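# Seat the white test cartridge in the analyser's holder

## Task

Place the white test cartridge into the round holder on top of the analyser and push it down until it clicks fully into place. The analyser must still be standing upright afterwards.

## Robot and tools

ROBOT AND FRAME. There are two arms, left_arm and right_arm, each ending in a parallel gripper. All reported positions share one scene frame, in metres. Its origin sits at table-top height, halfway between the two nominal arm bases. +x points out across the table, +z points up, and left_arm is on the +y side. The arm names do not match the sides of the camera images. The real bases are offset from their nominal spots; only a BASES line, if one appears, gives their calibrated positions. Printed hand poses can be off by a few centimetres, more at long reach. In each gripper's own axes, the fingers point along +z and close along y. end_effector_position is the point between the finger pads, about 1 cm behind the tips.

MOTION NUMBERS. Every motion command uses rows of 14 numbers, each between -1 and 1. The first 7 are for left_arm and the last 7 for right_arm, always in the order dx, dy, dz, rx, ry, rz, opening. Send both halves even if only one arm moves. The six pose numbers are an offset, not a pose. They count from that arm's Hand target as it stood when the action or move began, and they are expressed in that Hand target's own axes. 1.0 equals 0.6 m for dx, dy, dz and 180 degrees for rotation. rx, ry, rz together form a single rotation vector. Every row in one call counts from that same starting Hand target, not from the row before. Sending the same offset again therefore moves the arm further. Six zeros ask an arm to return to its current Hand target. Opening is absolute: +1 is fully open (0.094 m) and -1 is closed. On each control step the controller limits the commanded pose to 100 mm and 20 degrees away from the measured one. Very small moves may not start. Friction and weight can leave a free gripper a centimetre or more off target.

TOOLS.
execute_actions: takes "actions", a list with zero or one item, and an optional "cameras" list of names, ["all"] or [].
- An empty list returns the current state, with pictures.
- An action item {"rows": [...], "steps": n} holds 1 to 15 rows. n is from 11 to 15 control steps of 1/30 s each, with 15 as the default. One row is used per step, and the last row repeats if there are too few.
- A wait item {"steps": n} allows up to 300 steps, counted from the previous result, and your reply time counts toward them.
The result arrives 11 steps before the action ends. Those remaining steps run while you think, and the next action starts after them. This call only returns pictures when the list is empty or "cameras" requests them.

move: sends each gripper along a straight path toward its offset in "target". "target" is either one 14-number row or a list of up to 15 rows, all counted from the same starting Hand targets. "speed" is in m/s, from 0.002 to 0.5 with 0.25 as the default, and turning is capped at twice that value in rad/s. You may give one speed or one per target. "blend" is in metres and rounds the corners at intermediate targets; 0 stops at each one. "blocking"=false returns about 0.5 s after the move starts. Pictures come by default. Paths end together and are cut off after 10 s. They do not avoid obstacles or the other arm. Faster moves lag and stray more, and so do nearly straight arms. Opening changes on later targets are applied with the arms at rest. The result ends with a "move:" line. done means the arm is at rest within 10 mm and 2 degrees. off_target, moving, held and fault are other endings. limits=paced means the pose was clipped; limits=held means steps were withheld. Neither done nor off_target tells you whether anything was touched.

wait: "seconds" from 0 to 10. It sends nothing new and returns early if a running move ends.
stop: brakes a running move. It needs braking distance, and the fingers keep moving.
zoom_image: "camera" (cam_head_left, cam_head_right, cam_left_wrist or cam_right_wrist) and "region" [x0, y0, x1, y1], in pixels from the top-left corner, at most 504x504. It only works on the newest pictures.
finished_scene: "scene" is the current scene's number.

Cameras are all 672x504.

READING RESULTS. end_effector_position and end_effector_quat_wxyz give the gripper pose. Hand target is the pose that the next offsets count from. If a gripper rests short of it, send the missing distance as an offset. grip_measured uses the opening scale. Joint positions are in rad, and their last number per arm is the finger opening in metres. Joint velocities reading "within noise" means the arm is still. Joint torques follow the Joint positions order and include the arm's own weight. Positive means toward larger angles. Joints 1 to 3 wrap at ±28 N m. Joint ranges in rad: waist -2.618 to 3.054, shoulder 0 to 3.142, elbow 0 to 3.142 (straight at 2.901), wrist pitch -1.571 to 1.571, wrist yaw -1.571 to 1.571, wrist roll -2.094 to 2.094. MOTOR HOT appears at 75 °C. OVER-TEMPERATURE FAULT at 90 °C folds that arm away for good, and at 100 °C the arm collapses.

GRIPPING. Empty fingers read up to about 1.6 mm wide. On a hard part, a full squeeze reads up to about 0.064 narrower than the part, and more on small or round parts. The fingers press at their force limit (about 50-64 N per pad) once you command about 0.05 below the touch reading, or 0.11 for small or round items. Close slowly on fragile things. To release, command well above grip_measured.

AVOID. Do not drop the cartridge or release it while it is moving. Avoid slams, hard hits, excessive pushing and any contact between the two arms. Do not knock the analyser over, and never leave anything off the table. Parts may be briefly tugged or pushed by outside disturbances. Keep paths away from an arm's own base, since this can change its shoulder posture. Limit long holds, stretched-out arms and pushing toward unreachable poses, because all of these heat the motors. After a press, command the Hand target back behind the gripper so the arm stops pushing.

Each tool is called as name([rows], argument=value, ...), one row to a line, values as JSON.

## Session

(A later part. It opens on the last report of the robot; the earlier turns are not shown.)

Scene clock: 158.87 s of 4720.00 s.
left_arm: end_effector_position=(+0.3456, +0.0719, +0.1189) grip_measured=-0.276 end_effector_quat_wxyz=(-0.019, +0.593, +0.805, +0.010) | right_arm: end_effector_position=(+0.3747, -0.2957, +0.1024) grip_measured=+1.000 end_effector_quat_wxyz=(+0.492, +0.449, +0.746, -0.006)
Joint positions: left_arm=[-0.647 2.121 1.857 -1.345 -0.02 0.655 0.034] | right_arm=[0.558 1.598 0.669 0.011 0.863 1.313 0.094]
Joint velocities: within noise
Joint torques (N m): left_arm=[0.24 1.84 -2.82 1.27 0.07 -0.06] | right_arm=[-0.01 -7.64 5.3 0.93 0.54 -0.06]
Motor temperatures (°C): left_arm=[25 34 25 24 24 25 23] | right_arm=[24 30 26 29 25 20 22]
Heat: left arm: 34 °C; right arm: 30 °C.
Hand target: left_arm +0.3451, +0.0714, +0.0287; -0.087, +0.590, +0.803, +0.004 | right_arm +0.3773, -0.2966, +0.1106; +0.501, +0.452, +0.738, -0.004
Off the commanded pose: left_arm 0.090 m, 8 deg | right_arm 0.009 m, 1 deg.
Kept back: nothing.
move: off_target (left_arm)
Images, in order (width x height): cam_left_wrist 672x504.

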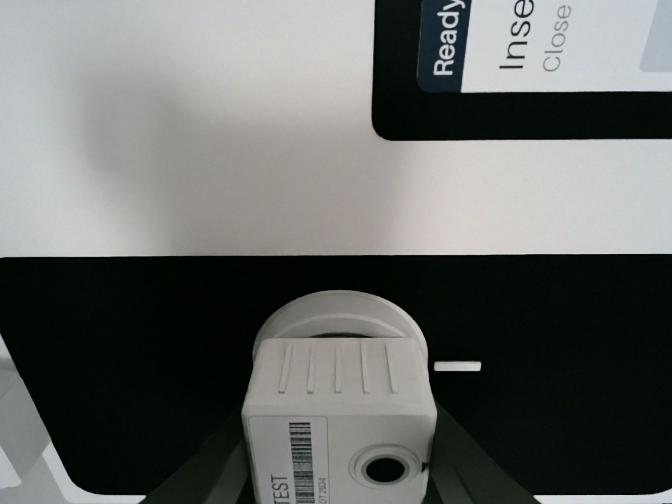

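execute_actions(actions=[], cameras=["cam_head_left", "cam_head_right"])

zoom_image(camera="cam_head_left", region=[250, 130, 410, 280])

Scene clock: 159.80 s of 4720.00 s.
left_arm: end_effector_position=(+0.3455, +0.0720, +0.1189) grip_measured=-0.276 end_effector_quat_wxyz=(-0.019, +0.593, +0.805, +0.010) | right_arm: end_effector_position=(+0.3747, -0.2957, +0.1024) grip_measured=+1.000 end_effector_quat_wxyz=(+0.492, +0.449, +0.746, -0.006)
Joint positions: left_arm=[-0.647 2.12 1.857 -1.345 -0.02 0.655 0.034] | right_arm=[0.558 1.598 0.669 0.011 0.863 1.313 0.094]
Joint velocities: within noise
Joint torques (N m): left_arm=[0.23 1.8 -2.82 1.28 0.07 -0.06] | right_arm=[-0.02 -7.68 5.29 0.93 0.53 -0.06]
Motor temperatures (°C): left_arm=[25 33 25 24 24 25 23] | right_arm=[24 30 26 29 25 20 22]
Heat: left arm: 33 °C; right arm: 30 °C.
Hand target: left_arm +0.3450, +0.0715, +0.0287; -0.088, +0.590, +0.803, +0.004 | right_arm +0.3773, -0.2966, +0.1106; +0.501, +0.452, +0.738, -0.004
Off the commanded pose: left_arm 0.090 m, 8 deg | right_arm 0.009 m, 1 deg.
Steps of this call (1-28: nothing new was sent). Readings (end_effector_position of left_arm | right_arm):
1: (+0.3456, +0.0719, +0.1189) | (+0.3747, -0.2957, +0.1024)
2: (+0.3455, +0.0720, +0.1189) | (+0.3747, -0.2957, +0.1024)
4: (+0.3455, +0.0720, +0.1189) | (+0.3747, -0.2957, +0.1024)
8: (+0.3455, +0.0720, +0.1189) | (+0.3747, -0.2957, +0.1024)
28: the state above
Images, in order (width x height): cam_head_left 672x504, cam_head_right 672x504.

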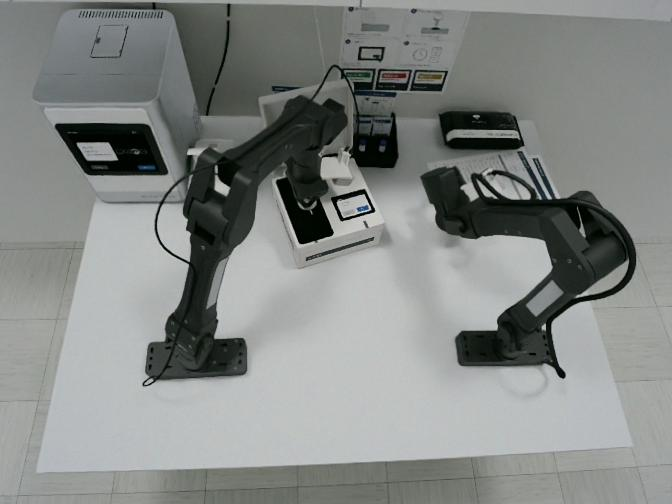

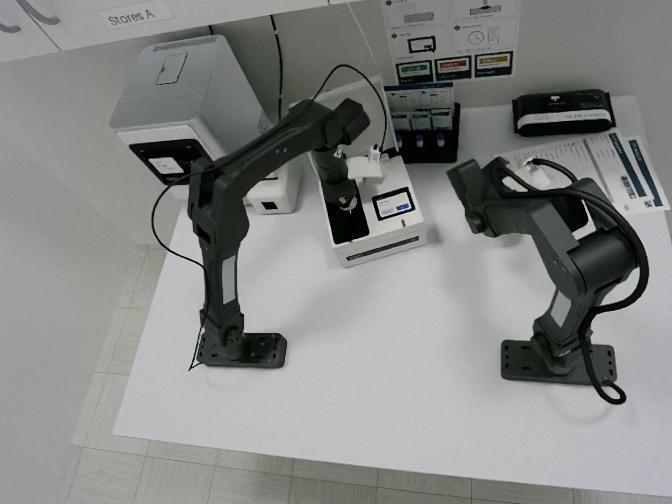

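Scaled by 3.150.

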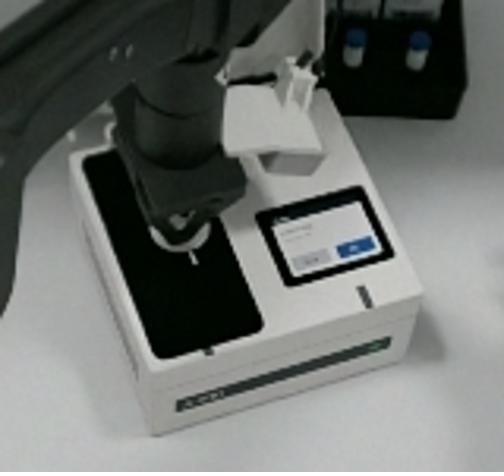

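move(target=[0.0217, -0.0142, -0.1620, -0.031, -0.0467, 0, -0.4, 0.1787, 0.0860, -0.2543, -0.5824, 0.0702, -0.3137, 1], speed=0.3, cameras=["cam_right_wrist", "cam_left_wrist", "cam_head_left"])

Scene clock: 175.20 s of 4720.00 s.
left_arm: end_effector_position=(+0.3460, +0.0697, +0.1258) grip_measured=-0.276 end_effector_quat_wxyz=(+0.003, +0.593, +0.805, +0.006) | right_arm: end_effector_position=(+0.2861, -0.1270, +0.1205) grip_measured=+1.000 end_effector_quat_wxyz=(+0.515, -0.444, +0.618, +0.395)
Joint positions: left_arm=[-0.647 2.08 1.823 -1.308 -0.011 0.655 0.034] | right_arm=[0.269 1.76 0.303 1.159 -1.008 -0.223 0.094]
Joint velocities: within noise
Joint torques (N m): left_arm=[0.72 -10.25 6.46 0.12 0.11 0.02] | right_arm=[-0.17 -7.61 4.77 1.19 -0.29 -0.1]
Motor temperatures (°C): left_arm=[25 30 24 24 24 25 23] | right_arm=[24 29 26 30 25 20 22]
Heat: left arm: 30 °C; right arm: 30 °C.
Hand target: left_arm +0.3464, +0.0705, +0.1271; +0.000, +0.592, +0.806, +0.000 | right_arm +0.2900, -0.1250, +0.1297; +0.525, -0.453, +0.604, +0.393
Off the commanded pose: left_arm 0.002 m, 1 deg | right_arm 0.010 m, 2 deg.
Kept back: nothing.
move: done
Images, in order (width x height): cam_head_left 672x504, cam_left_wrist 672x504, cam_right_wrist 672x504.

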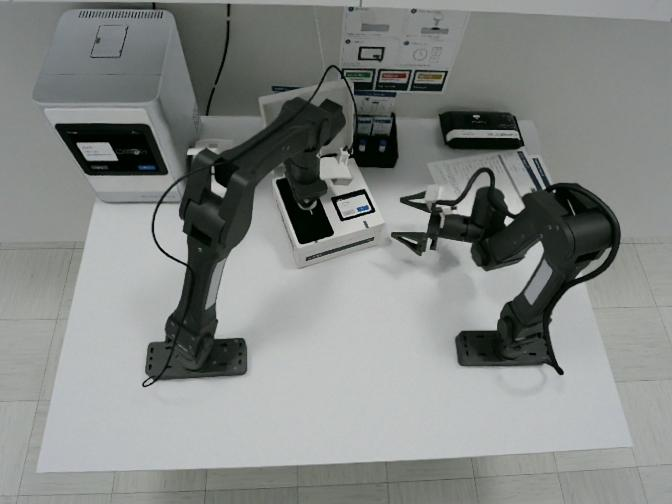

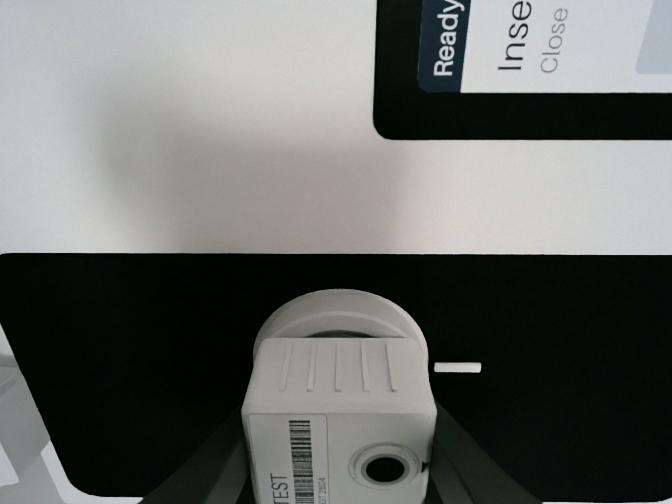

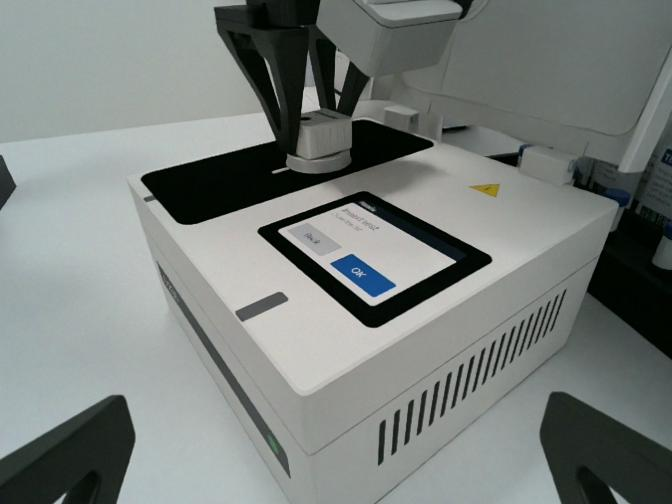

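execute_actions(actions=[], cameras=["cam_right_wrist","cam_left_wrist"])

zoom_image(camera="cam_right_wrist", region=[260, 90, 380, 190])

Scene clock: 177.73 s of 4720.00 s.
left_arm: end_effector_position=(+0.3460, +0.0697, +0.1258) grip_measured=-0.276 end_effector_quat_wxyz=(+0.003, +0.593, +0.805, +0.006) | right_arm: end_effector_position=(+0.2858, -0.1271, +0.1200) grip_measured=+1.000 end_effector_quat_wxyz=(+0.514, -0.444, +0.618, +0.395)
Joint positions: left_arm=[-0.647 2.08 1.823 -1.308 -0.011 0.655 0.034] | right_arm=[0.269 1.76 0.303 1.156 -1.008 -0.225 0.094]
Joint velocities: within noise
Joint torques (N m): left_arm=[0.72 -10.25 6.48 0.12 0.11 0.02] | right_arm=[-0.14 -7.6 4.67 1.19 -0.29 -0.11]
Motor temperatures (°C): left_arm=[25 30 24 24 24 25 23] | right_arm=[24 29 26 30 25 20 22]
Heat: left arm: 30 °C; right arm: 30 °C.
Hand target: left_arm +0.3464, +0.0705, +0.1271; +0.000, +0.592, +0.806, +0.000 | right_arm +0.2900, -0.1250, +0.1296; +0.525, -0.453, +0.604, +0.393
Off the commanded pose: left_arm 0.002 m, 1 deg | right_arm 0.011 m, 2 deg.
Steps of this call (1-76: nothing new was sent). Readings (end_effector_position of left_arm | right_arm):
1: (+0.3460, +0.0697, +0.1258) | (+0.2860, -0.1270, +0.1204)
2: (+0.3460, +0.0697, +0.1258) | (+0.2860, -0.1270, +0.1203)
4: (+0.3460, +0.0697, +0.1258) | (+0.2860, -0.1271, +0.1202)
8: (+0.3460, +0.0697, +0.1258) | (+0.2859, -0.1271, +0.1201)
76: the state above
Images, in order (width x height): cam_left_wrist 672x504, cam_right_wrist 672x504.

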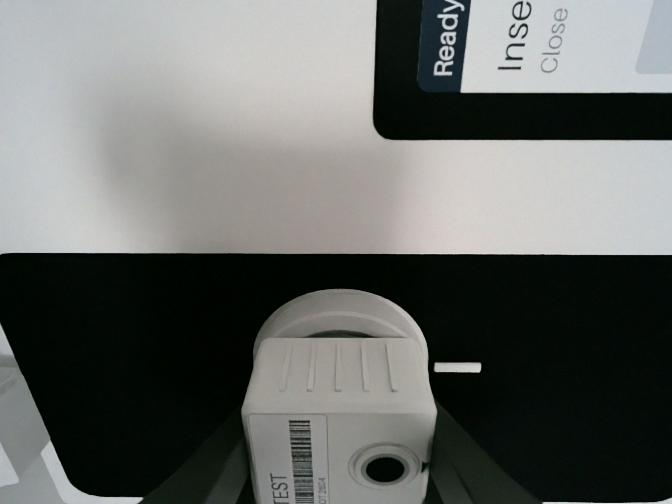

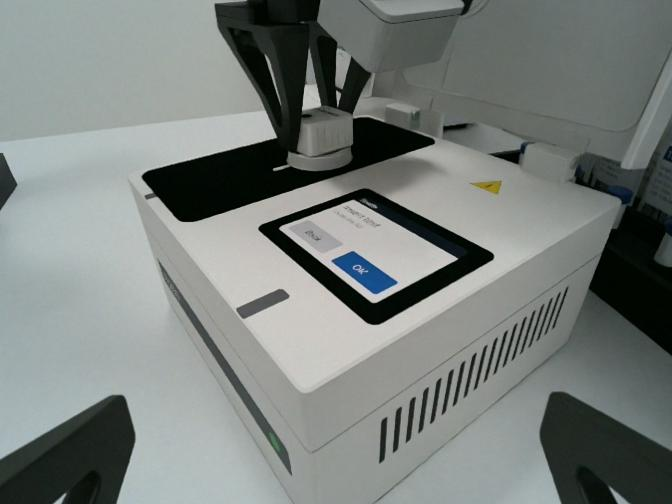

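Scaled by 4.200.

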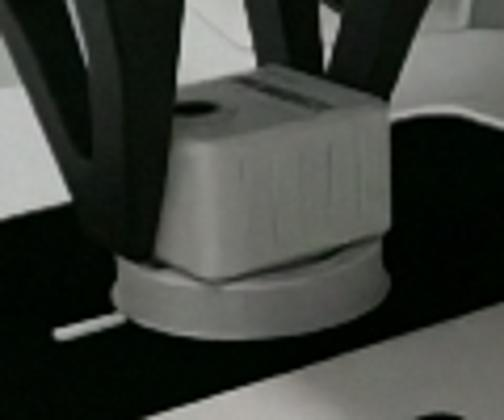

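zoom_image(camera="cam_right_wrist", region=[280, 125, 360, 180])

zoom_image(camera="cam_left_wrist", region=[230, 270, 450, 420])

Scaled by 6.300.

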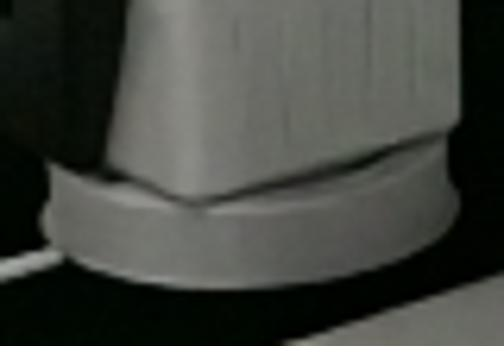

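Scaled by 2.291.

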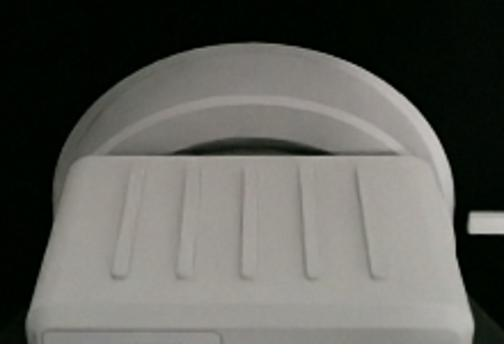

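move(target=[0,0,0.155,0,0,0,-0.4,0,0,0,0,0,0,1], speed=0.25, cameras=["cam_right_wrist"])

zoom_image(camera="cam_right_wrist", region=[280, 125, 360, 180])

Scene clock: 201.03 s of 4720.00 s.
left_arm: end_effector_position=(+0.3437, +0.0714, +0.1192) grip_measured=-0.276 end_effector_quat_wxyz=(+0.056, +0.595, +0.802, -0.012) | right_arm: end_effector_position=(+0.2858, -0.1271, +0.1199) grip_measured=+1.000 end_effector_quat_wxyz=(+0.514, -0.444, +0.618, +0.395)
Joint positions: left_arm=[-0.629 1.963 1.621 -1.118 0.028 0.677 0.034] | right_arm=[0.269 1.76 0.303 1.156 -1.008 -0.225 0.094]
Joint velocities: within noise
Joint torques (N m): left_arm=[-1.03 2 -2.48 1.65 -0.33 -0.23] | right_arm=[-0.13 -7.66 4.67 1.16 -0.3 -0.11]
Motor temperatures (°C): left_arm=[25 31 25 24 24 25 24] | right_arm=[24 29 26 30 25 20 22]
Heat: left arm: 31 °C; right arm: 30 °C.
Hand target: left_arm +0.3464, +0.0705, +0.0342; +0.000, +0.592, +0.806, +0.000 | right_arm +0.2900, -0.1250, +0.1296; +0.525, -0.453, +0.604, +0.393
Off the commanded pose: left_arm 0.085 m, 7 deg | right_arm 0.011 m, 2 deg.
Kept back: nothing.
move: off_target (left_arm, right_arm)
Images, in order (width x height): cam_right_wrist 672x504.

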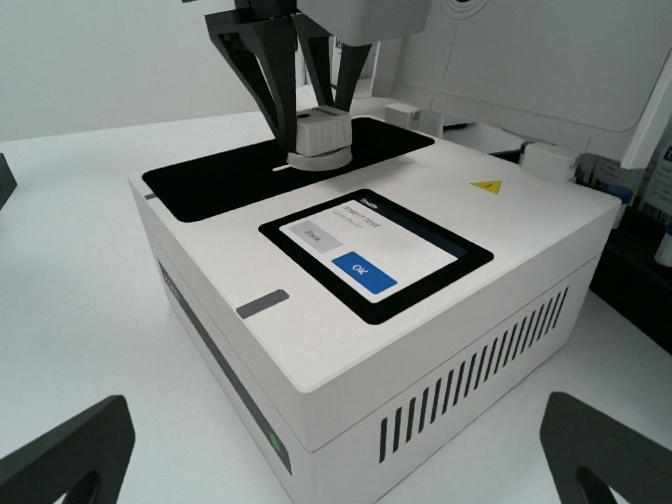

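Scaled by 6.300.

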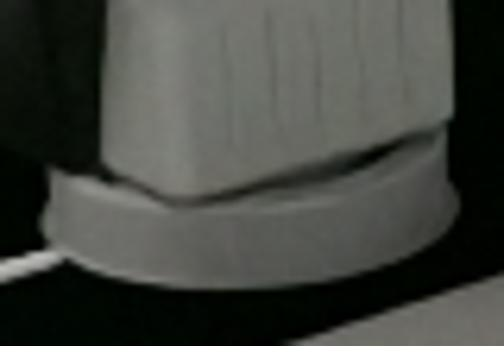

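move(target=[0,0,0.01,0.018,0.027,0,-0.4,0,0,0,0,0,0,1], speed=0.15, cameras=["cam_right_wrist"])

zoom_image(camera="cam_right_wrist", region=[280, 125, 360, 180])

Scene clock: 203.93 s of 4720.00 s.
left_arm: end_effector_position=(+0.3443, +0.0713, +0.1188) grip_measured=-0.276 end_effector_quat_wxyz=(+0.024, +0.595, +0.803, -0.012) | right_arm: end_effector_position=(+0.2858, -0.1271, +0.1198) grip_measured=+1.000 end_effector_quat_wxyz=(+0.514, -0.444, +0.618, +0.395)
Joint positions: left_arm=[-0.63 2.029 1.719 -1.214 0.025 0.676 0.034] | right_arm=[0.269 1.76 0.303 1.155 -1.008 -0.225 0.094]
Joint velocities: within noise
Joint torques (N m): left_arm=[-1.28 4.15 -0.54 1.29 -0.39 -0.23] | right_arm=[-0.1 -7.66 4.64 1.19 -0.29 -0.11]
Motor temperatures (°C): left_arm=[25 31 25 24 24 25 24] | right_arm=[24 29 27 30 25 20 22]
Heat: left arm: 31 °C; right arm: 30 °C.
Hand target: left_arm +0.3465, +0.0704, +0.0282; -0.050, +0.591, +0.805, +0.002 | right_arm +0.2900, -0.1250, +0.1296; +0.525, -0.453, +0.604, +0.393
Off the commanded pose: left_arm 0.091 m, 9 deg | right_arm 0.011 m, 2 deg.
Kept back: nothing.
move: off_target (left_arm, right_arm)
Images, in order (width x height): cam_right_wrist 672x504.

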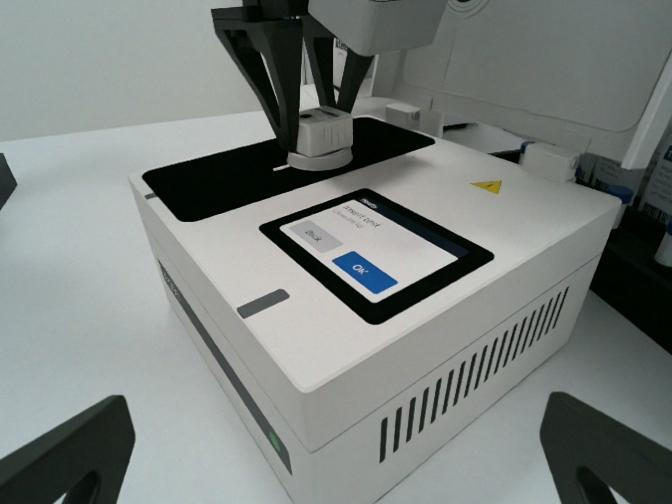

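Scaled by 6.300.

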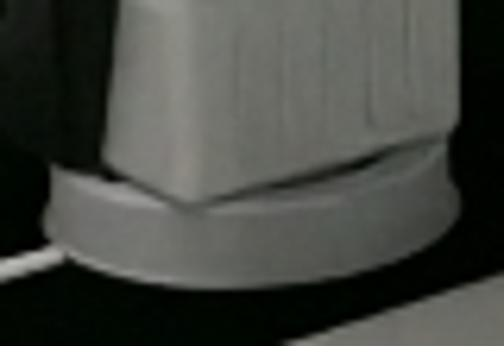

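move(target=[0.0203,-0.0146,0.008,0.0045,0.027,0,-0.4,0,0,0,0,0,0,1], speed=0.15, cameras=["cam_right_wrist"])

zoom_image(camera="cam_right_wrist", region=[280, 125, 360, 180])

Scene clock: 206.93 s of 4720.00 s.
left_arm: end_effector_position=(+0.3438, +0.0715, +0.1187) grip_measured=-0.276 end_effector_quat_wxyz=(+0.013, +0.593, +0.805, +0.002) | right_arm: end_effector_position=(+0.2858, -0.1271, +0.1198) grip_measured=+1.000 end_effector_quat_wxyz=(+0.514, -0.444, +0.618, +0.395)
Joint positions: left_arm=[-0.643 2.048 1.747 -1.244 -0.003 0.659 0.034] | right_arm=[0.269 1.76 0.303 1.155 -1.008 -0.225 0.094]
Joint velocities: within noise
Joint torques (N m): left_arm=[-1.55 4.4 -1.24 0.8 -0.53 -0.23] | right_arm=[-0.13 -7.71 4.68 1.18 -0.29 -0.11]
Motor temperatures (°C): left_arm=[25 30 24 24 24 25 24] | right_arm=[24 29 27 30 25 20 22]
Heat: left arm: 30 °C; right arm: 30 °C.
Hand target: left_arm +0.3341, +0.0797, +0.0249; -0.089, +0.590, +0.802, +0.022 | right_arm +0.2900, -0.1250, +0.1296; +0.524, -0.453, +0.604, +0.393
Off the commanded pose: left_arm 0.095 m, 12 deg | right_arm 0.011 m, 2 deg.
Kept back: nothing.
move: off_target (left_arm, right_arm)
Images, in order (width x height): cam_right_wrist 672x504.

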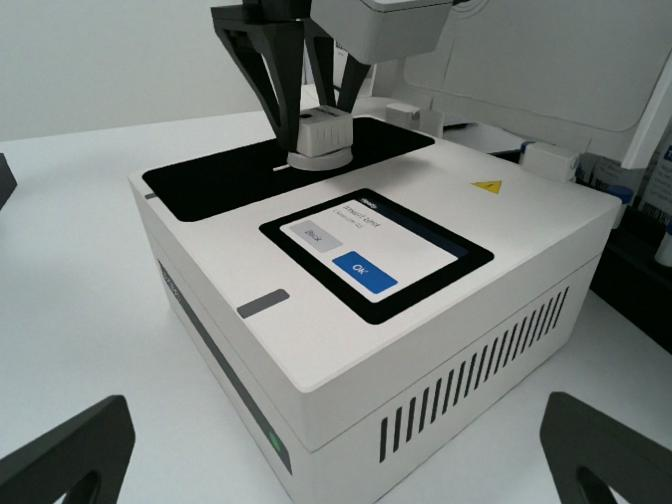

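Scaled by 6.300.

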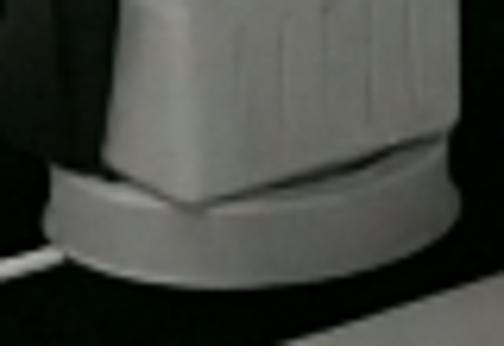

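move([
  [0.0244,0.0338,0.004,0,0,0.02,-0.4,0,0,0,0,0,0,1],
  [-0.0338,0.0244,0.004,0,0,-0.02,-0.4,0,0,0,0,0,0,1],
  [-0.0244,-0.0338,0.004,0,0,0.02,-0.4,0,0,0,0,0,0,1],
  [0.0135,-0.0098,0.004,0,0,-0.02,-0.4,0,0,0,0,0,0,1],
  [0,0,0.006,0,0,0,-0.4,0,0,0,0,0,0,1],
], speed=0.12, blend=0.008, cameras=["cam_right_wrist"])

zoom_image(camera="cam_right_wrist", region=[280, 125, 360, 180])

Scene clock: 213.40 s of 4720.00 s.
left_arm: end_effector_position=(+0.3427, +0.0718, +0.1187) grip_measured=-0.276 end_effector_quat_wxyz=(+0.014, +0.586, +0.810, +0.012) | right_arm: end_effector_position=(+0.2858, -0.1271, +0.1198) grip_measured=+1.000 end_effector_quat_wxyz=(+0.514, -0.444, +0.618, +0.395)
Joint positions: left_arm=[-0.653 2.041 1.736 -1.238 -0.025 0.63 0.034] | right_arm=[0.269 1.76 0.303 1.155 -1.008 -0.225 0.094]
Joint velocities: within noise
Joint torques (N m): left_arm=[-0.44 4.92 -1.59 0.87 -0.26 0.09] | right_arm=[-0.16 -7.69 4.66 1.19 -0.29 -0.1]
Motor temperatures (°C): left_arm=[25 29 24 25 24 25 24] | right_arm=[24 29 27 30 25 20 22]
Heat: left arm: 29 °C; right arm: 30 °C.
Hand target: left_arm +0.3336, +0.0802, +0.0213; -0.089, +0.590, +0.802, +0.022 | right_arm +0.2900, -0.1250, +0.1296; +0.525, -0.453, +0.604, +0.393
Off the commanded pose: left_arm 0.098 m, 12 deg | right_arm 0.011 m, 2 deg.
Kept back: nothing.
move: off_target (left_arm, right_arm); limits=paced
Images, in order (width x height): cam_right_wrist 672x504.

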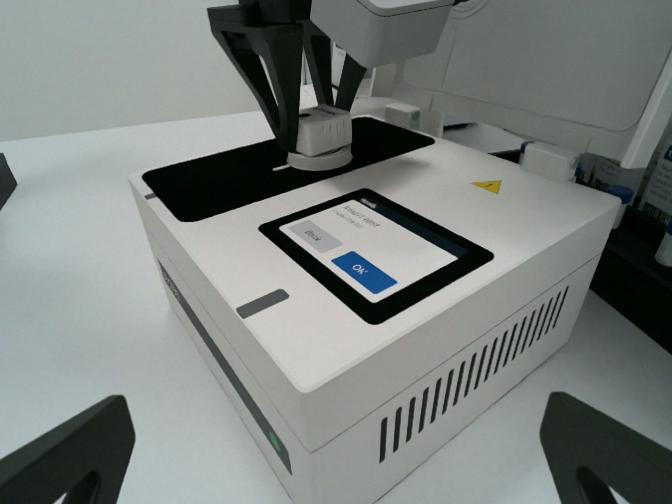

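Scaled by 6.300.

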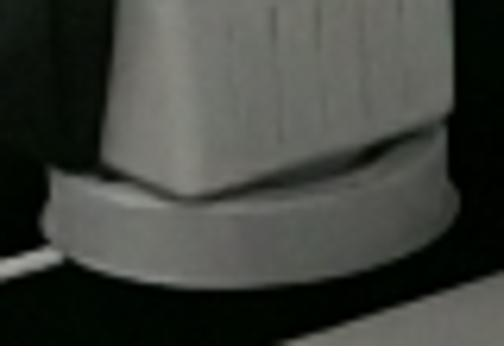

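move(target=[0.0084,0.0031,-0.178,-0.0223,-0.054,0,-0.4,0,0,0,0,0,0,1], speed=0.25, cameras=["cam_left_wrist"])

Scene clock: 219.63 s of 4720.00 s.
left_arm: end_effector_position=(+0.3458, +0.0703, +0.1267) grip_measured=-0.276 end_effector_quat_wxyz=(+0.009, +0.591, +0.807, +0.005) | right_arm: end_effector_position=(+0.2857, -0.1270, +0.1198) grip_measured=+1.000 end_effector_quat_wxyz=(+0.514, -0.444, +0.618, +0.396)
Joint positions: left_arm=[-0.646 2.065 1.804 -1.292 -0.011 0.649 0.034] | right_arm=[0.269 1.76 0.303 1.155 -1.008 -0.225 0.094]
Joint velocities: within noise
Joint torques (N m): left_arm=[0.69 -8.94 7.97 0.01 0.11 0.09] | right_arm=[-0.14 -7.68 4.66 1.18 -0.29 -0.11]
Motor temperatures (°C): left_arm=[25 29 24 25 24 25 24] | right_arm=[24 29 27 30 25 20 22]
Heat: left arm: 29 °C; right arm: 30 °C.
Hand target: left_arm +0.3465, +0.0706, +0.1271; +0.000, +0.593, +0.806, +0.000 | right_arm +0.2899, -0.1250, +0.1296; +0.525, -0.453, +0.604, +0.394
Off the commanded pose: left_arm 0.001 m, 1 deg | right_arm 0.011 m, 2 deg.
Kept back: nothing.
move: off_target (right_arm)
Images, in order (width x height): cam_left_wrist 672x504.

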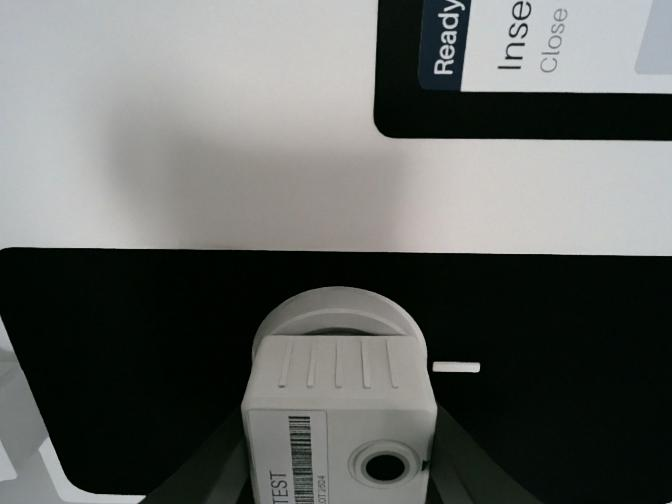

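move(target=[0,0,0.04,0.004,0.006,0.05,-0.4,0,0,0,0,0,0,1], speed=0.15, cameras=["cam_left_wrist"])

move(target=[0,0,0,0,0,-0.1,-0.4,0,0,0,0,0,0,1], speed=0.15, cameras=["cam_left_wrist"])

Scene clock: 221.33 s of 4720.00 s.
left_arm: end_effector_position=(+0.3466, +0.0699, +0.1257) grip_measured=-0.276 end_effector_quat_wxyz=(+0.009, +0.629, +0.777, +0.005) | right_arm: end_effector_position=(+0.2857, -0.1270, +0.1198) grip_measured=+1.000 end_effector_quat_wxyz=(+0.514, -0.444, +0.618, +0.396)
Joint positions: left_arm=[-0.645 2.068 1.804 -1.288 -0.009 0.748 0.034] | right_arm=[0.269 1.76 0.303 1.155 -1.008 -0.225 0.094]
Joint velocities: within noise
Joint torques (N m): left_arm=[0.42 -6.83 3.85 0.5 0.06 0.75] | right_arm=[-0.12 -7.62 4.64 1.18 -0.3 -0.11]
Motor temperatures (°C): left_arm=[25 29 24 25 24 25 24] | right_arm=[24 29 27 30 25 20 22]
Heat: left arm: 29 °C; right arm: 30 °C.
Hand target: left_arm +0.3464, +0.0705, +0.1030; -0.011, +0.654, +0.756, +0.000 | right_arm +0.2899, -0.1250, +0.1296; +0.525, -0.453, +0.604, +0.394
Off the commanded pose: left_arm 0.023 m, 4 deg | right_arm 0.011 m, 2 deg.
Kept back: nothing.
move: off_target (left_arm, right_arm)
Images, in order (width x height): cam_left_wrist 672x504.

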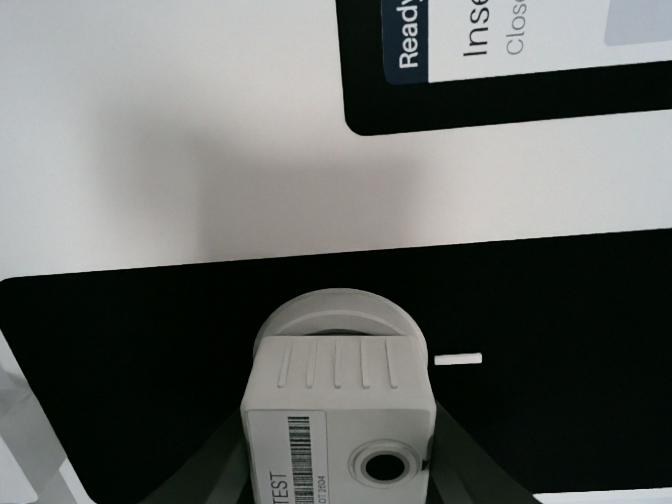

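Scene clock: 222.67 s of 4720.00 s.
left_arm: end_effector_position=(+0.3459, +0.0707, +0.1257) grip_measured=-0.276 end_effector_quat_wxyz=(+0.008, +0.560, +0.828, +0.005) | right_arm: end_effector_position=(+0.2857, -0.1270, +0.1198) grip_measured=+1.000 end_effector_quat_wxyz=(+0.514, -0.444, +0.618, +0.396)
Joint positions: left_arm=[-0.644 2.068 1.804 -1.292 -0.009 0.576 0.034] | right_arm=[0.269 1.76 0.303 1.155 -1.008 -0.225 0.094]
Joint velocities: within noise
Joint torques (N m): left_arm=[0.38 -6.76 3.88 0.53 0.05 -0.86] | right_arm=[-0.14 -7.69 4.66 1.19 -0.29 -0.11]
Motor temperatures (°C): left_arm=[25 29 24 25 24 25 24] | right_arm=[24 29 27 30 25 20 22]
Heat: left arm: 29 °C; right arm: 30 °C.
Hand target: left_arm +0.3465, +0.0707, +0.1030; -0.011, +0.528, +0.849, +0.002 | right_arm +0.2899, -0.1250, +0.1296; +0.525, -0.453, +0.604, +0.394
Off the commanded pose: left_arm 0.023 m, 5 deg | right_arm 0.011 m, 2 deg.
Kept back: nothing.
move: off_target (left_arm, right_arm)
Images, in order (width x height): cam_left_wrist 672x504.

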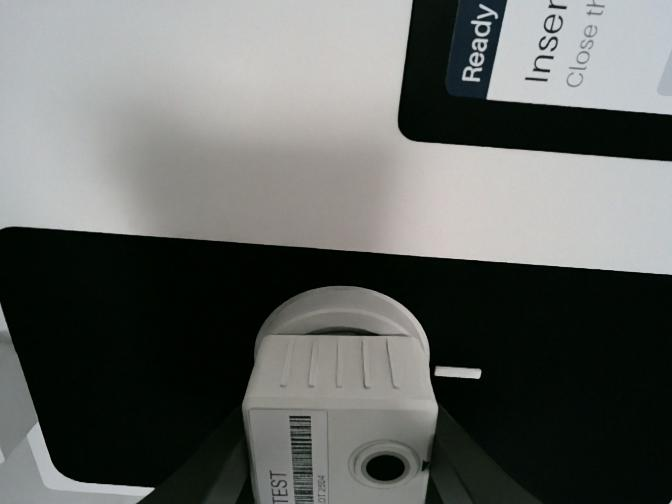

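move(target=[0,0,0,0,0,-0.04,-0.4,0,0,0,0,0,0,1], speed=0.15, cameras=["cam_left_wrist"])

zoom_image(camera="cam_left_wrist", region=[230, 270, 500, 504])

Scene clock: 225.27 s of 4720.00 s.
left_arm: end_effector_position=(+0.3462, +0.0714, +0.1257) grip_measured=-0.276 end_effector_quat_wxyz=(+0.007, +0.549, +0.836, +0.007) | right_arm: end_effector_position=(+0.2857, -0.1270, +0.1198) grip_measured=+1.000 end_effector_quat_wxyz=(+0.514, -0.444, +0.618, +0.396)
Joint positions: left_arm=[-0.644 2.068 1.804 -1.293 -0.014 0.55 0.034] | right_arm=[0.269 1.76 0.303 1.155 -1.008 -0.225 0.094]
Joint velocities: within noise
Joint torques (N m): left_arm=[0.43 -6.65 4.03 0.51 0.11 -1.9] | right_arm=[-0.18 -7.64 4.62 1.2 -0.29 -0.1]
Motor temperatures (°C): left_arm=[25 29 24 24 24 25 24] | right_arm=[24 29 27 30 25 20 22]
Heat: left arm: 29 °C; right arm: 30 °C.
Hand target: left_arm +0.3465, +0.0706, +0.1030; -0.011, +0.473, +0.881, +0.003 | right_arm +0.2900, -0.1250, +0.1296; +0.525, -0.453, +0.604, +0.394
Off the commanded pose: left_arm 0.023 m, 10 deg | right_arm 0.011 m, 2 deg.
Kept back: nothing.
move: off_target (left_arm, right_arm)
Images, in order (width x height): cam_left_wrist 672x504.

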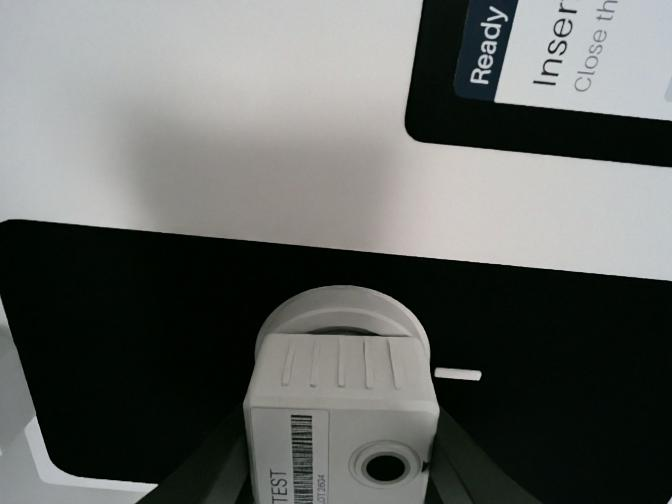

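Scaled by 1.867.

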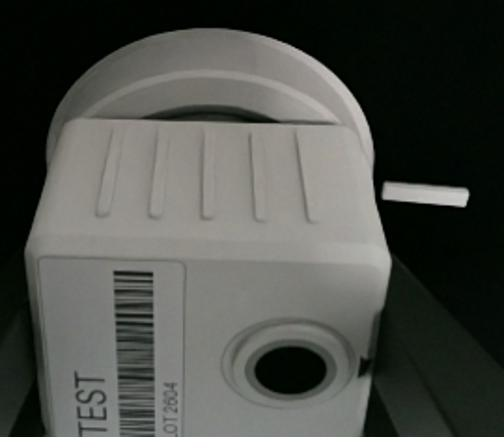

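move(target=[0,0,-0.0395,-0.0026,-0.0068,0.0896,-0.4,0,0,0,0,0,0,1], speed=0.2, cameras=[])

move(target=[0,0,0,0,0,0,-0.24,0,0,0,0,0,0,1], cameras=[])

move(target=[0,0,0,0,0,0,-0.05,0,0,0,0,0,0,1], cameras=["cam_left_wrist"])

zoom_image(camera="cam_left_wrist", region=[200, 270, 490, 504])

Scene clock: 227.53 s of 4720.00 s.
left_arm: end_effector_position=(+0.3458, +0.0704, +0.1265) grip_measured=-0.276 end_effector_quat_wxyz=(+0.008, +0.589, +0.808, +0.004) | right_arm: end_effector_position=(+0.2857, -0.1271, +0.1197) grip_measured=+1.000 end_effector_quat_wxyz=(+0.514, -0.444, +0.618, +0.396)
Joint positions: left_arm=[-0.644 2.068 1.808 -1.296 -0.008 0.646 0.034] | right_arm=[0.269 1.76 0.303 1.155 -1.008 -0.225 0.094]
Joint velocities: within noise
Joint torques (N m): left_arm=[0.53 -8.96 7.88 0.02 0.08 0.07] | right_arm=[-0.16 -7.64 4.68 1.19 -0.29 -0.11]
Motor temperatures (°C): left_arm=[25 29 24 24 24 25 24] | right_arm=[24 29 27 30 25 20 22]
Heat: left arm: 29 °C; right arm: 30 °C.
Hand target: left_arm +0.3468, +0.0703, +0.1267; +0.000, +0.592, +0.806, +0.000 | right_arm +0.2899, -0.1250, +0.1296; +0.524, -0.453, +0.604, +0.394
Off the commanded pose: left_arm 0.001 m, 1 deg | right_arm 0.011 m, 2 deg.
Kept back: nothing.
move: off_target (right_arm)
No camera images: "cameras" was empty.

Scene clock: 228.23 s of 4720.00 s.
left_arm: end_effector_position=(+0.3455, +0.0706, +0.1265) grip_measured=-0.242 end_effector_quat_wxyz=(+0.007, +0.590, +0.807, +0.004) | right_arm: end_effector_position=(+0.2857, -0.1271, +0.1197) grip_measured=+1.000 end_effector_quat_wxyz=(+0.514, -0.444, +0.618, +0.396)
Joint positions: left_arm=[-0.644 2.068 1.808 -1.297 -0.008 0.65 0.036] | right_arm=[0.269 1.76 0.303 1.155 -1.008 -0.225 0.094]
Joint velocities: within noise
Joint torques (N m): left_arm=[0.53 -8.94 7.88 0.03 0.08 0.08] | right_arm=[-0.1 -7.61 4.64 1.19 -0.28 -0.11]
Motor temperatures (°C): left_arm=[25 29 24 24 24 25 24] | right_arm=[24 29 27 30 25 20 22]
Heat: left arm: 29 °C; right arm: 30 °C.
Hand target: left_arm +0.3469, +0.0703, +0.1267; +0.000, +0.592, +0.806, +0.000 | right_arm +0.2899, -0.1250, +0.1296; +0.524, -0.453, +0.604, +0.394
Off the commanded pose: left_arm 0.001 m, 1 deg | right_arm 0.011 m, 2 deg.
Kept back: nothing.
move: off_target (right_arm)
No camera images: "cameras" was empty.

Scene clock: 228.93 s of 4720.00 s.
left_arm: end_effector_position=(+0.3427, +0.0725, +0.1265) grip_measured=-0.052 end_effector_quat_wxyz=(+0.000, +0.591, +0.807, +0.004) | right_arm: end_effector_position=(+0.2857, -0.1271, +0.1197) grip_measured=+1.000 end_effector_quat_wxyz=(+0.514, -0.444, +0.618, +0.396)
Joint positions: left_arm=[-0.644 2.068 1.808 -1.31 -0.008 0.651 0.045] | right_arm=[0.269 1.76 0.303 1.155 -1.008 -0.225 0.094]
Joint velocities: within noise
Joint torques (N m): left_arm=[0.53 -8.9 7.88 0.14 0.08 0.07] | right_arm=[-0.12 -7.68 4.64 1.19 -0.28 -0.12]
Motor temperatures (°C): left_arm=[25 29 24 24 24 25 24] | right_arm=[24 29 27 30 25 20 22]
Heat: left arm: 29 °C; right arm: 30 °C.
Hand target: left_arm +0.3469, +0.0702, +0.1267; +0.000, +0.592, +0.806, +0.000 | right_arm +0.2899, -0.1250, +0.1296; +0.524, -0.453, +0.604, +0.394
Off the commanded pose: left_arm 0.005 m, 0 deg | right_arm 0.011 m, 2 deg.
Kept back: nothing.
move: off_target (right_arm)
Images, in order (width x height): cam_left_wrist 672x504.

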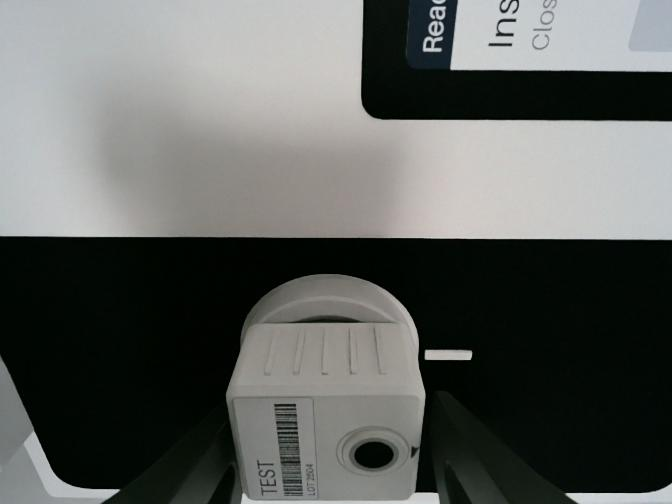

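Scaled by 1.738.

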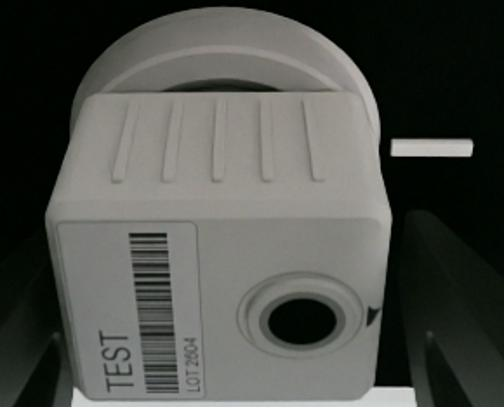

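move(target=[0,0,-0.078,0,0,0,-0.05,0,0,0,0,0,0,1], speed=0.2, cameras=["cam_right_wrist"])

zoom_image(camera="cam_right_wrist", region=[280, 105, 370, 180])

Scene clock: 230.80 s of 4720.00 s.
left_arm: end_effector_position=(+0.3433, +0.0721, +0.1708) grip_measured=-0.052 end_effector_quat_wxyz=(-0.003, +0.591, +0.807, +0.004) | right_arm: end_effector_position=(+0.2857, -0.1271, +0.1197) grip_measured=+1.000 end_effector_quat_wxyz=(+0.514, -0.444, +0.618, +0.396)
Joint positions: left_arm=[-0.644 2.093 2.022 -1.506 -0.008 0.651 0.045] | right_arm=[0.269 1.76 0.303 1.155 -1.008 -0.225 0.094]
Joint velocities: within noise
Joint torques (N m): left_arm=[0.54 -9.58 7.87 0.13 0.08 0.07] | right_arm=[-0.1 -7.64 4.6 1.18 -0.29 -0.11]
Motor temperatures (°C): left_arm=[25 30 24 24 24 25 24] | right_arm=[24 29 27 31 25 20 22]
Heat: left arm: 30 °C; right arm: 31 °C.
Hand target: left_arm +0.3468, +0.0703, +0.1736; +0.000, +0.592, +0.806, +0.000 | right_arm +0.2899, -0.1250, +0.1296; +0.524, -0.453, +0.604, +0.394
Off the commanded pose: left_arm 0.005 m, 1 deg | right_arm 0.011 m, 2 deg.
Kept back: nothing.
move: off_target (right_arm)
Images, in order (width x height): cam_right_wrist 672x504.

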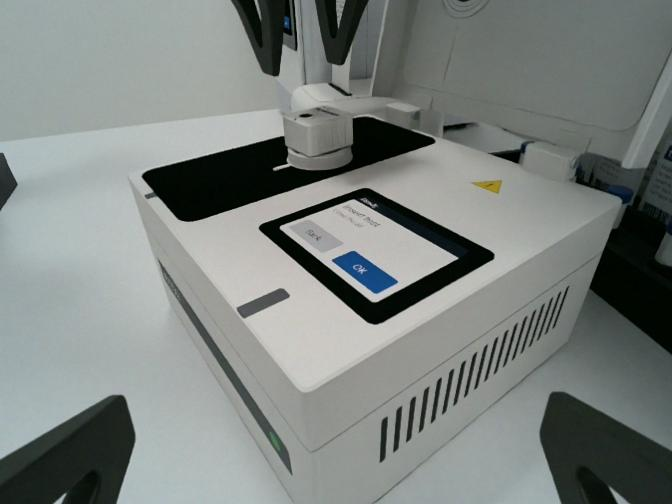

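Scaled by 5.600.

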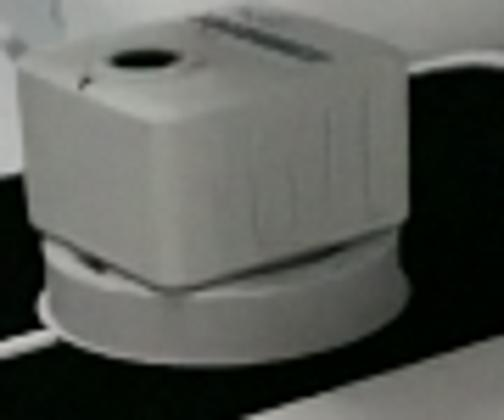

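move(target=[0,0,0,0,0,0,-1,0,0,0,0,0,0,1], cameras=["cam_left_wrist", "cam_right_wrist"])

Scene clock: 232.00 s of 4720.00 s.
left_arm: end_effector_position=(+0.3430, +0.0723, +0.1708) grip_measured=-0.986 end_effector_quat_wxyz=(-0.004, +0.591, +0.807, +0.004) | right_arm: end_effector_position=(+0.2857, -0.1271, +0.1197) grip_measured=+1.000 end_effector_quat_wxyz=(+0.514, -0.444, +0.618, +0.396)
Joint positions: left_arm=[-0.644 2.093 2.022 -1.507 -0.008 0.651 0.001] | right_arm=[0.269 1.76 0.303 1.155 -1.008 -0.225 0.094]
Joint velocities: within noise
Joint torques (N m): left_arm=[0.53 -9.55 7.87 0.13 0.08 0.07] | right_arm=[-0.14 -7.64 4.6 1.21 -0.29 -0.11]
Motor temperatures (°C): left_arm=[25 30 25 24 24 25 24] | right_arm=[24 29 27 31 25 20 22]
Heat: left arm: 30 °C; right arm: 31 °C.
Hand target: left_arm +0.3469, +0.0703, +0.1736; +0.000, +0.592, +0.806, +0.000 | right_arm +0.2899, -0.1250, +0.1296; +0.524, -0.453, +0.604, +0.394
Off the commanded pose: left_arm 0.005 m, 1 deg | right_arm 0.011 m, 2 deg.
Kept back: nothing.
move: off_target (right_arm)
Images, in order (width x height): cam_left_wrist 672x504, cam_right_wrist 672x504.

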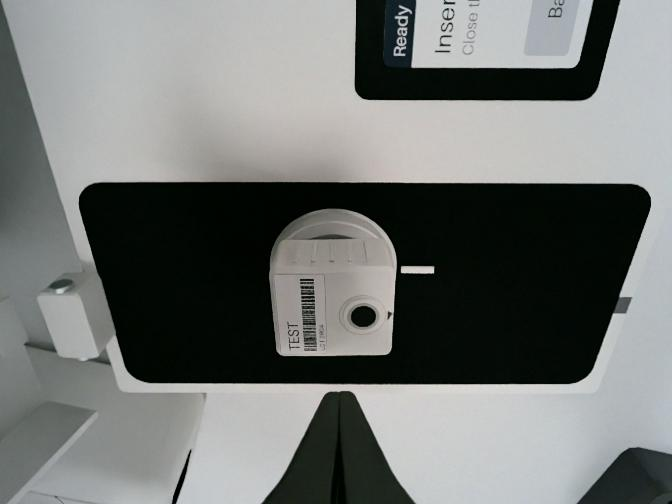

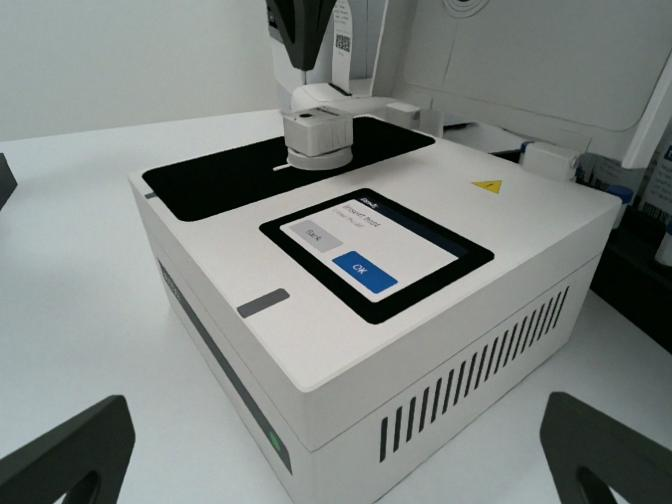

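move(target=[-0.0142,0.003,0.022,0,0,0,-1,0,0,0,0,0,0,1], speed=0.15, cameras=["cam_left_wrist", "cam_right_wrist"])

zoom_image(camera="cam_right_wrist", region=[260, 40, 390, 180])

Scene clock: 237.87 s of 4720.00 s.
left_arm: end_effector_position=(+0.3463, +0.0700, +0.1601) grip_measured=-0.986 end_effector_quat_wxyz=(-0.011, +0.591, +0.807, +0.004) | right_arm: end_effector_position=(+0.2857, -0.1271, +0.1197) grip_measured=+1.000 end_effector_quat_wxyz=(+0.514, -0.444, +0.618, +0.396)
Joint positions: left_arm=[-0.644 2.121 2.022 -1.493 -0.008 0.651 0.001] | right_arm=[0.269 1.76 0.303 1.155 -1.008 -0.225 0.094]
Joint velocities: within noise
Joint torques (N m): left_arm=[-0.35 -9.76 7.13 0.31 0.08 -0.04] | right_arm=[-0.12 -7.65 4.7 1.2 -0.3 -0.1]
Motor temperatures (°C): left_arm=[25 31 25 24 24 25 24] | right_arm=[24 29 27 31 25 20 22]
Heat: left arm: 31 °C; right arm: 31 °C.
Hand target: left_arm +0.3511, +0.0627, +0.1603; +0.000, +0.592, +0.806, +0.000 | right_arm +0.2899, -0.1250, +0.1296; +0.524, -0.453, +0.604, +0.394
Off the commanded pose: left_arm 0.009 m, 1 deg | right_arm 0.011 m, 2 deg.
Kept back: nothing.
move: off_target (right_arm)
Images, in order (width x height): cam_left_wrist 672x504, cam_right_wrist 672x504.

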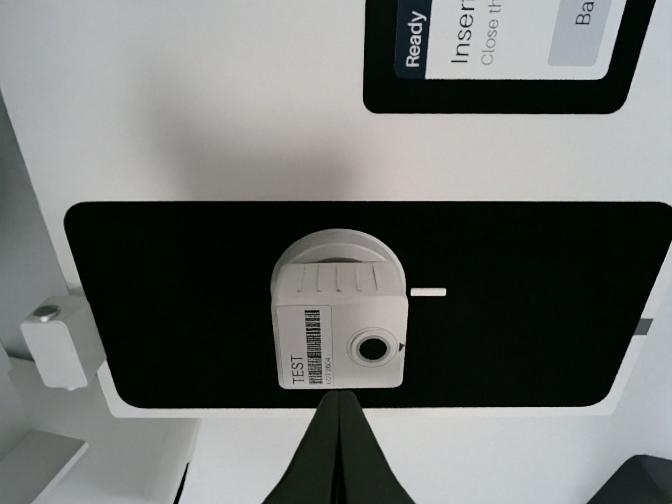

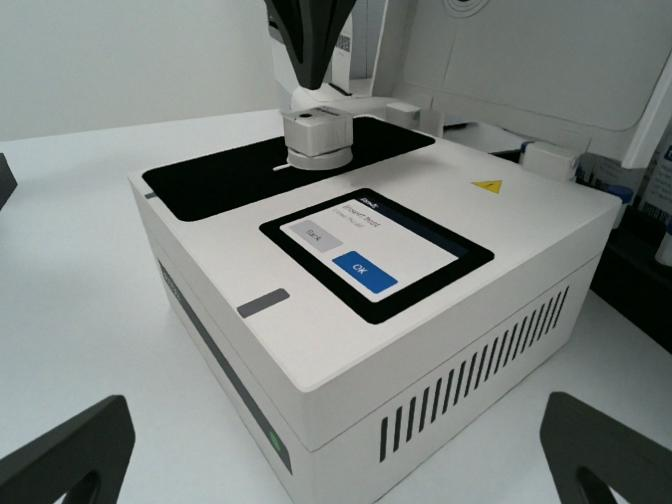

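Scaled by 3.600.

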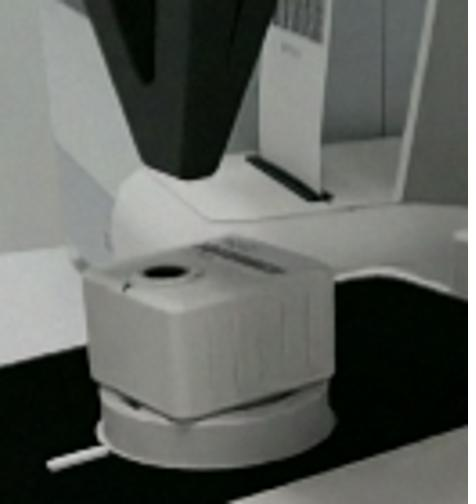

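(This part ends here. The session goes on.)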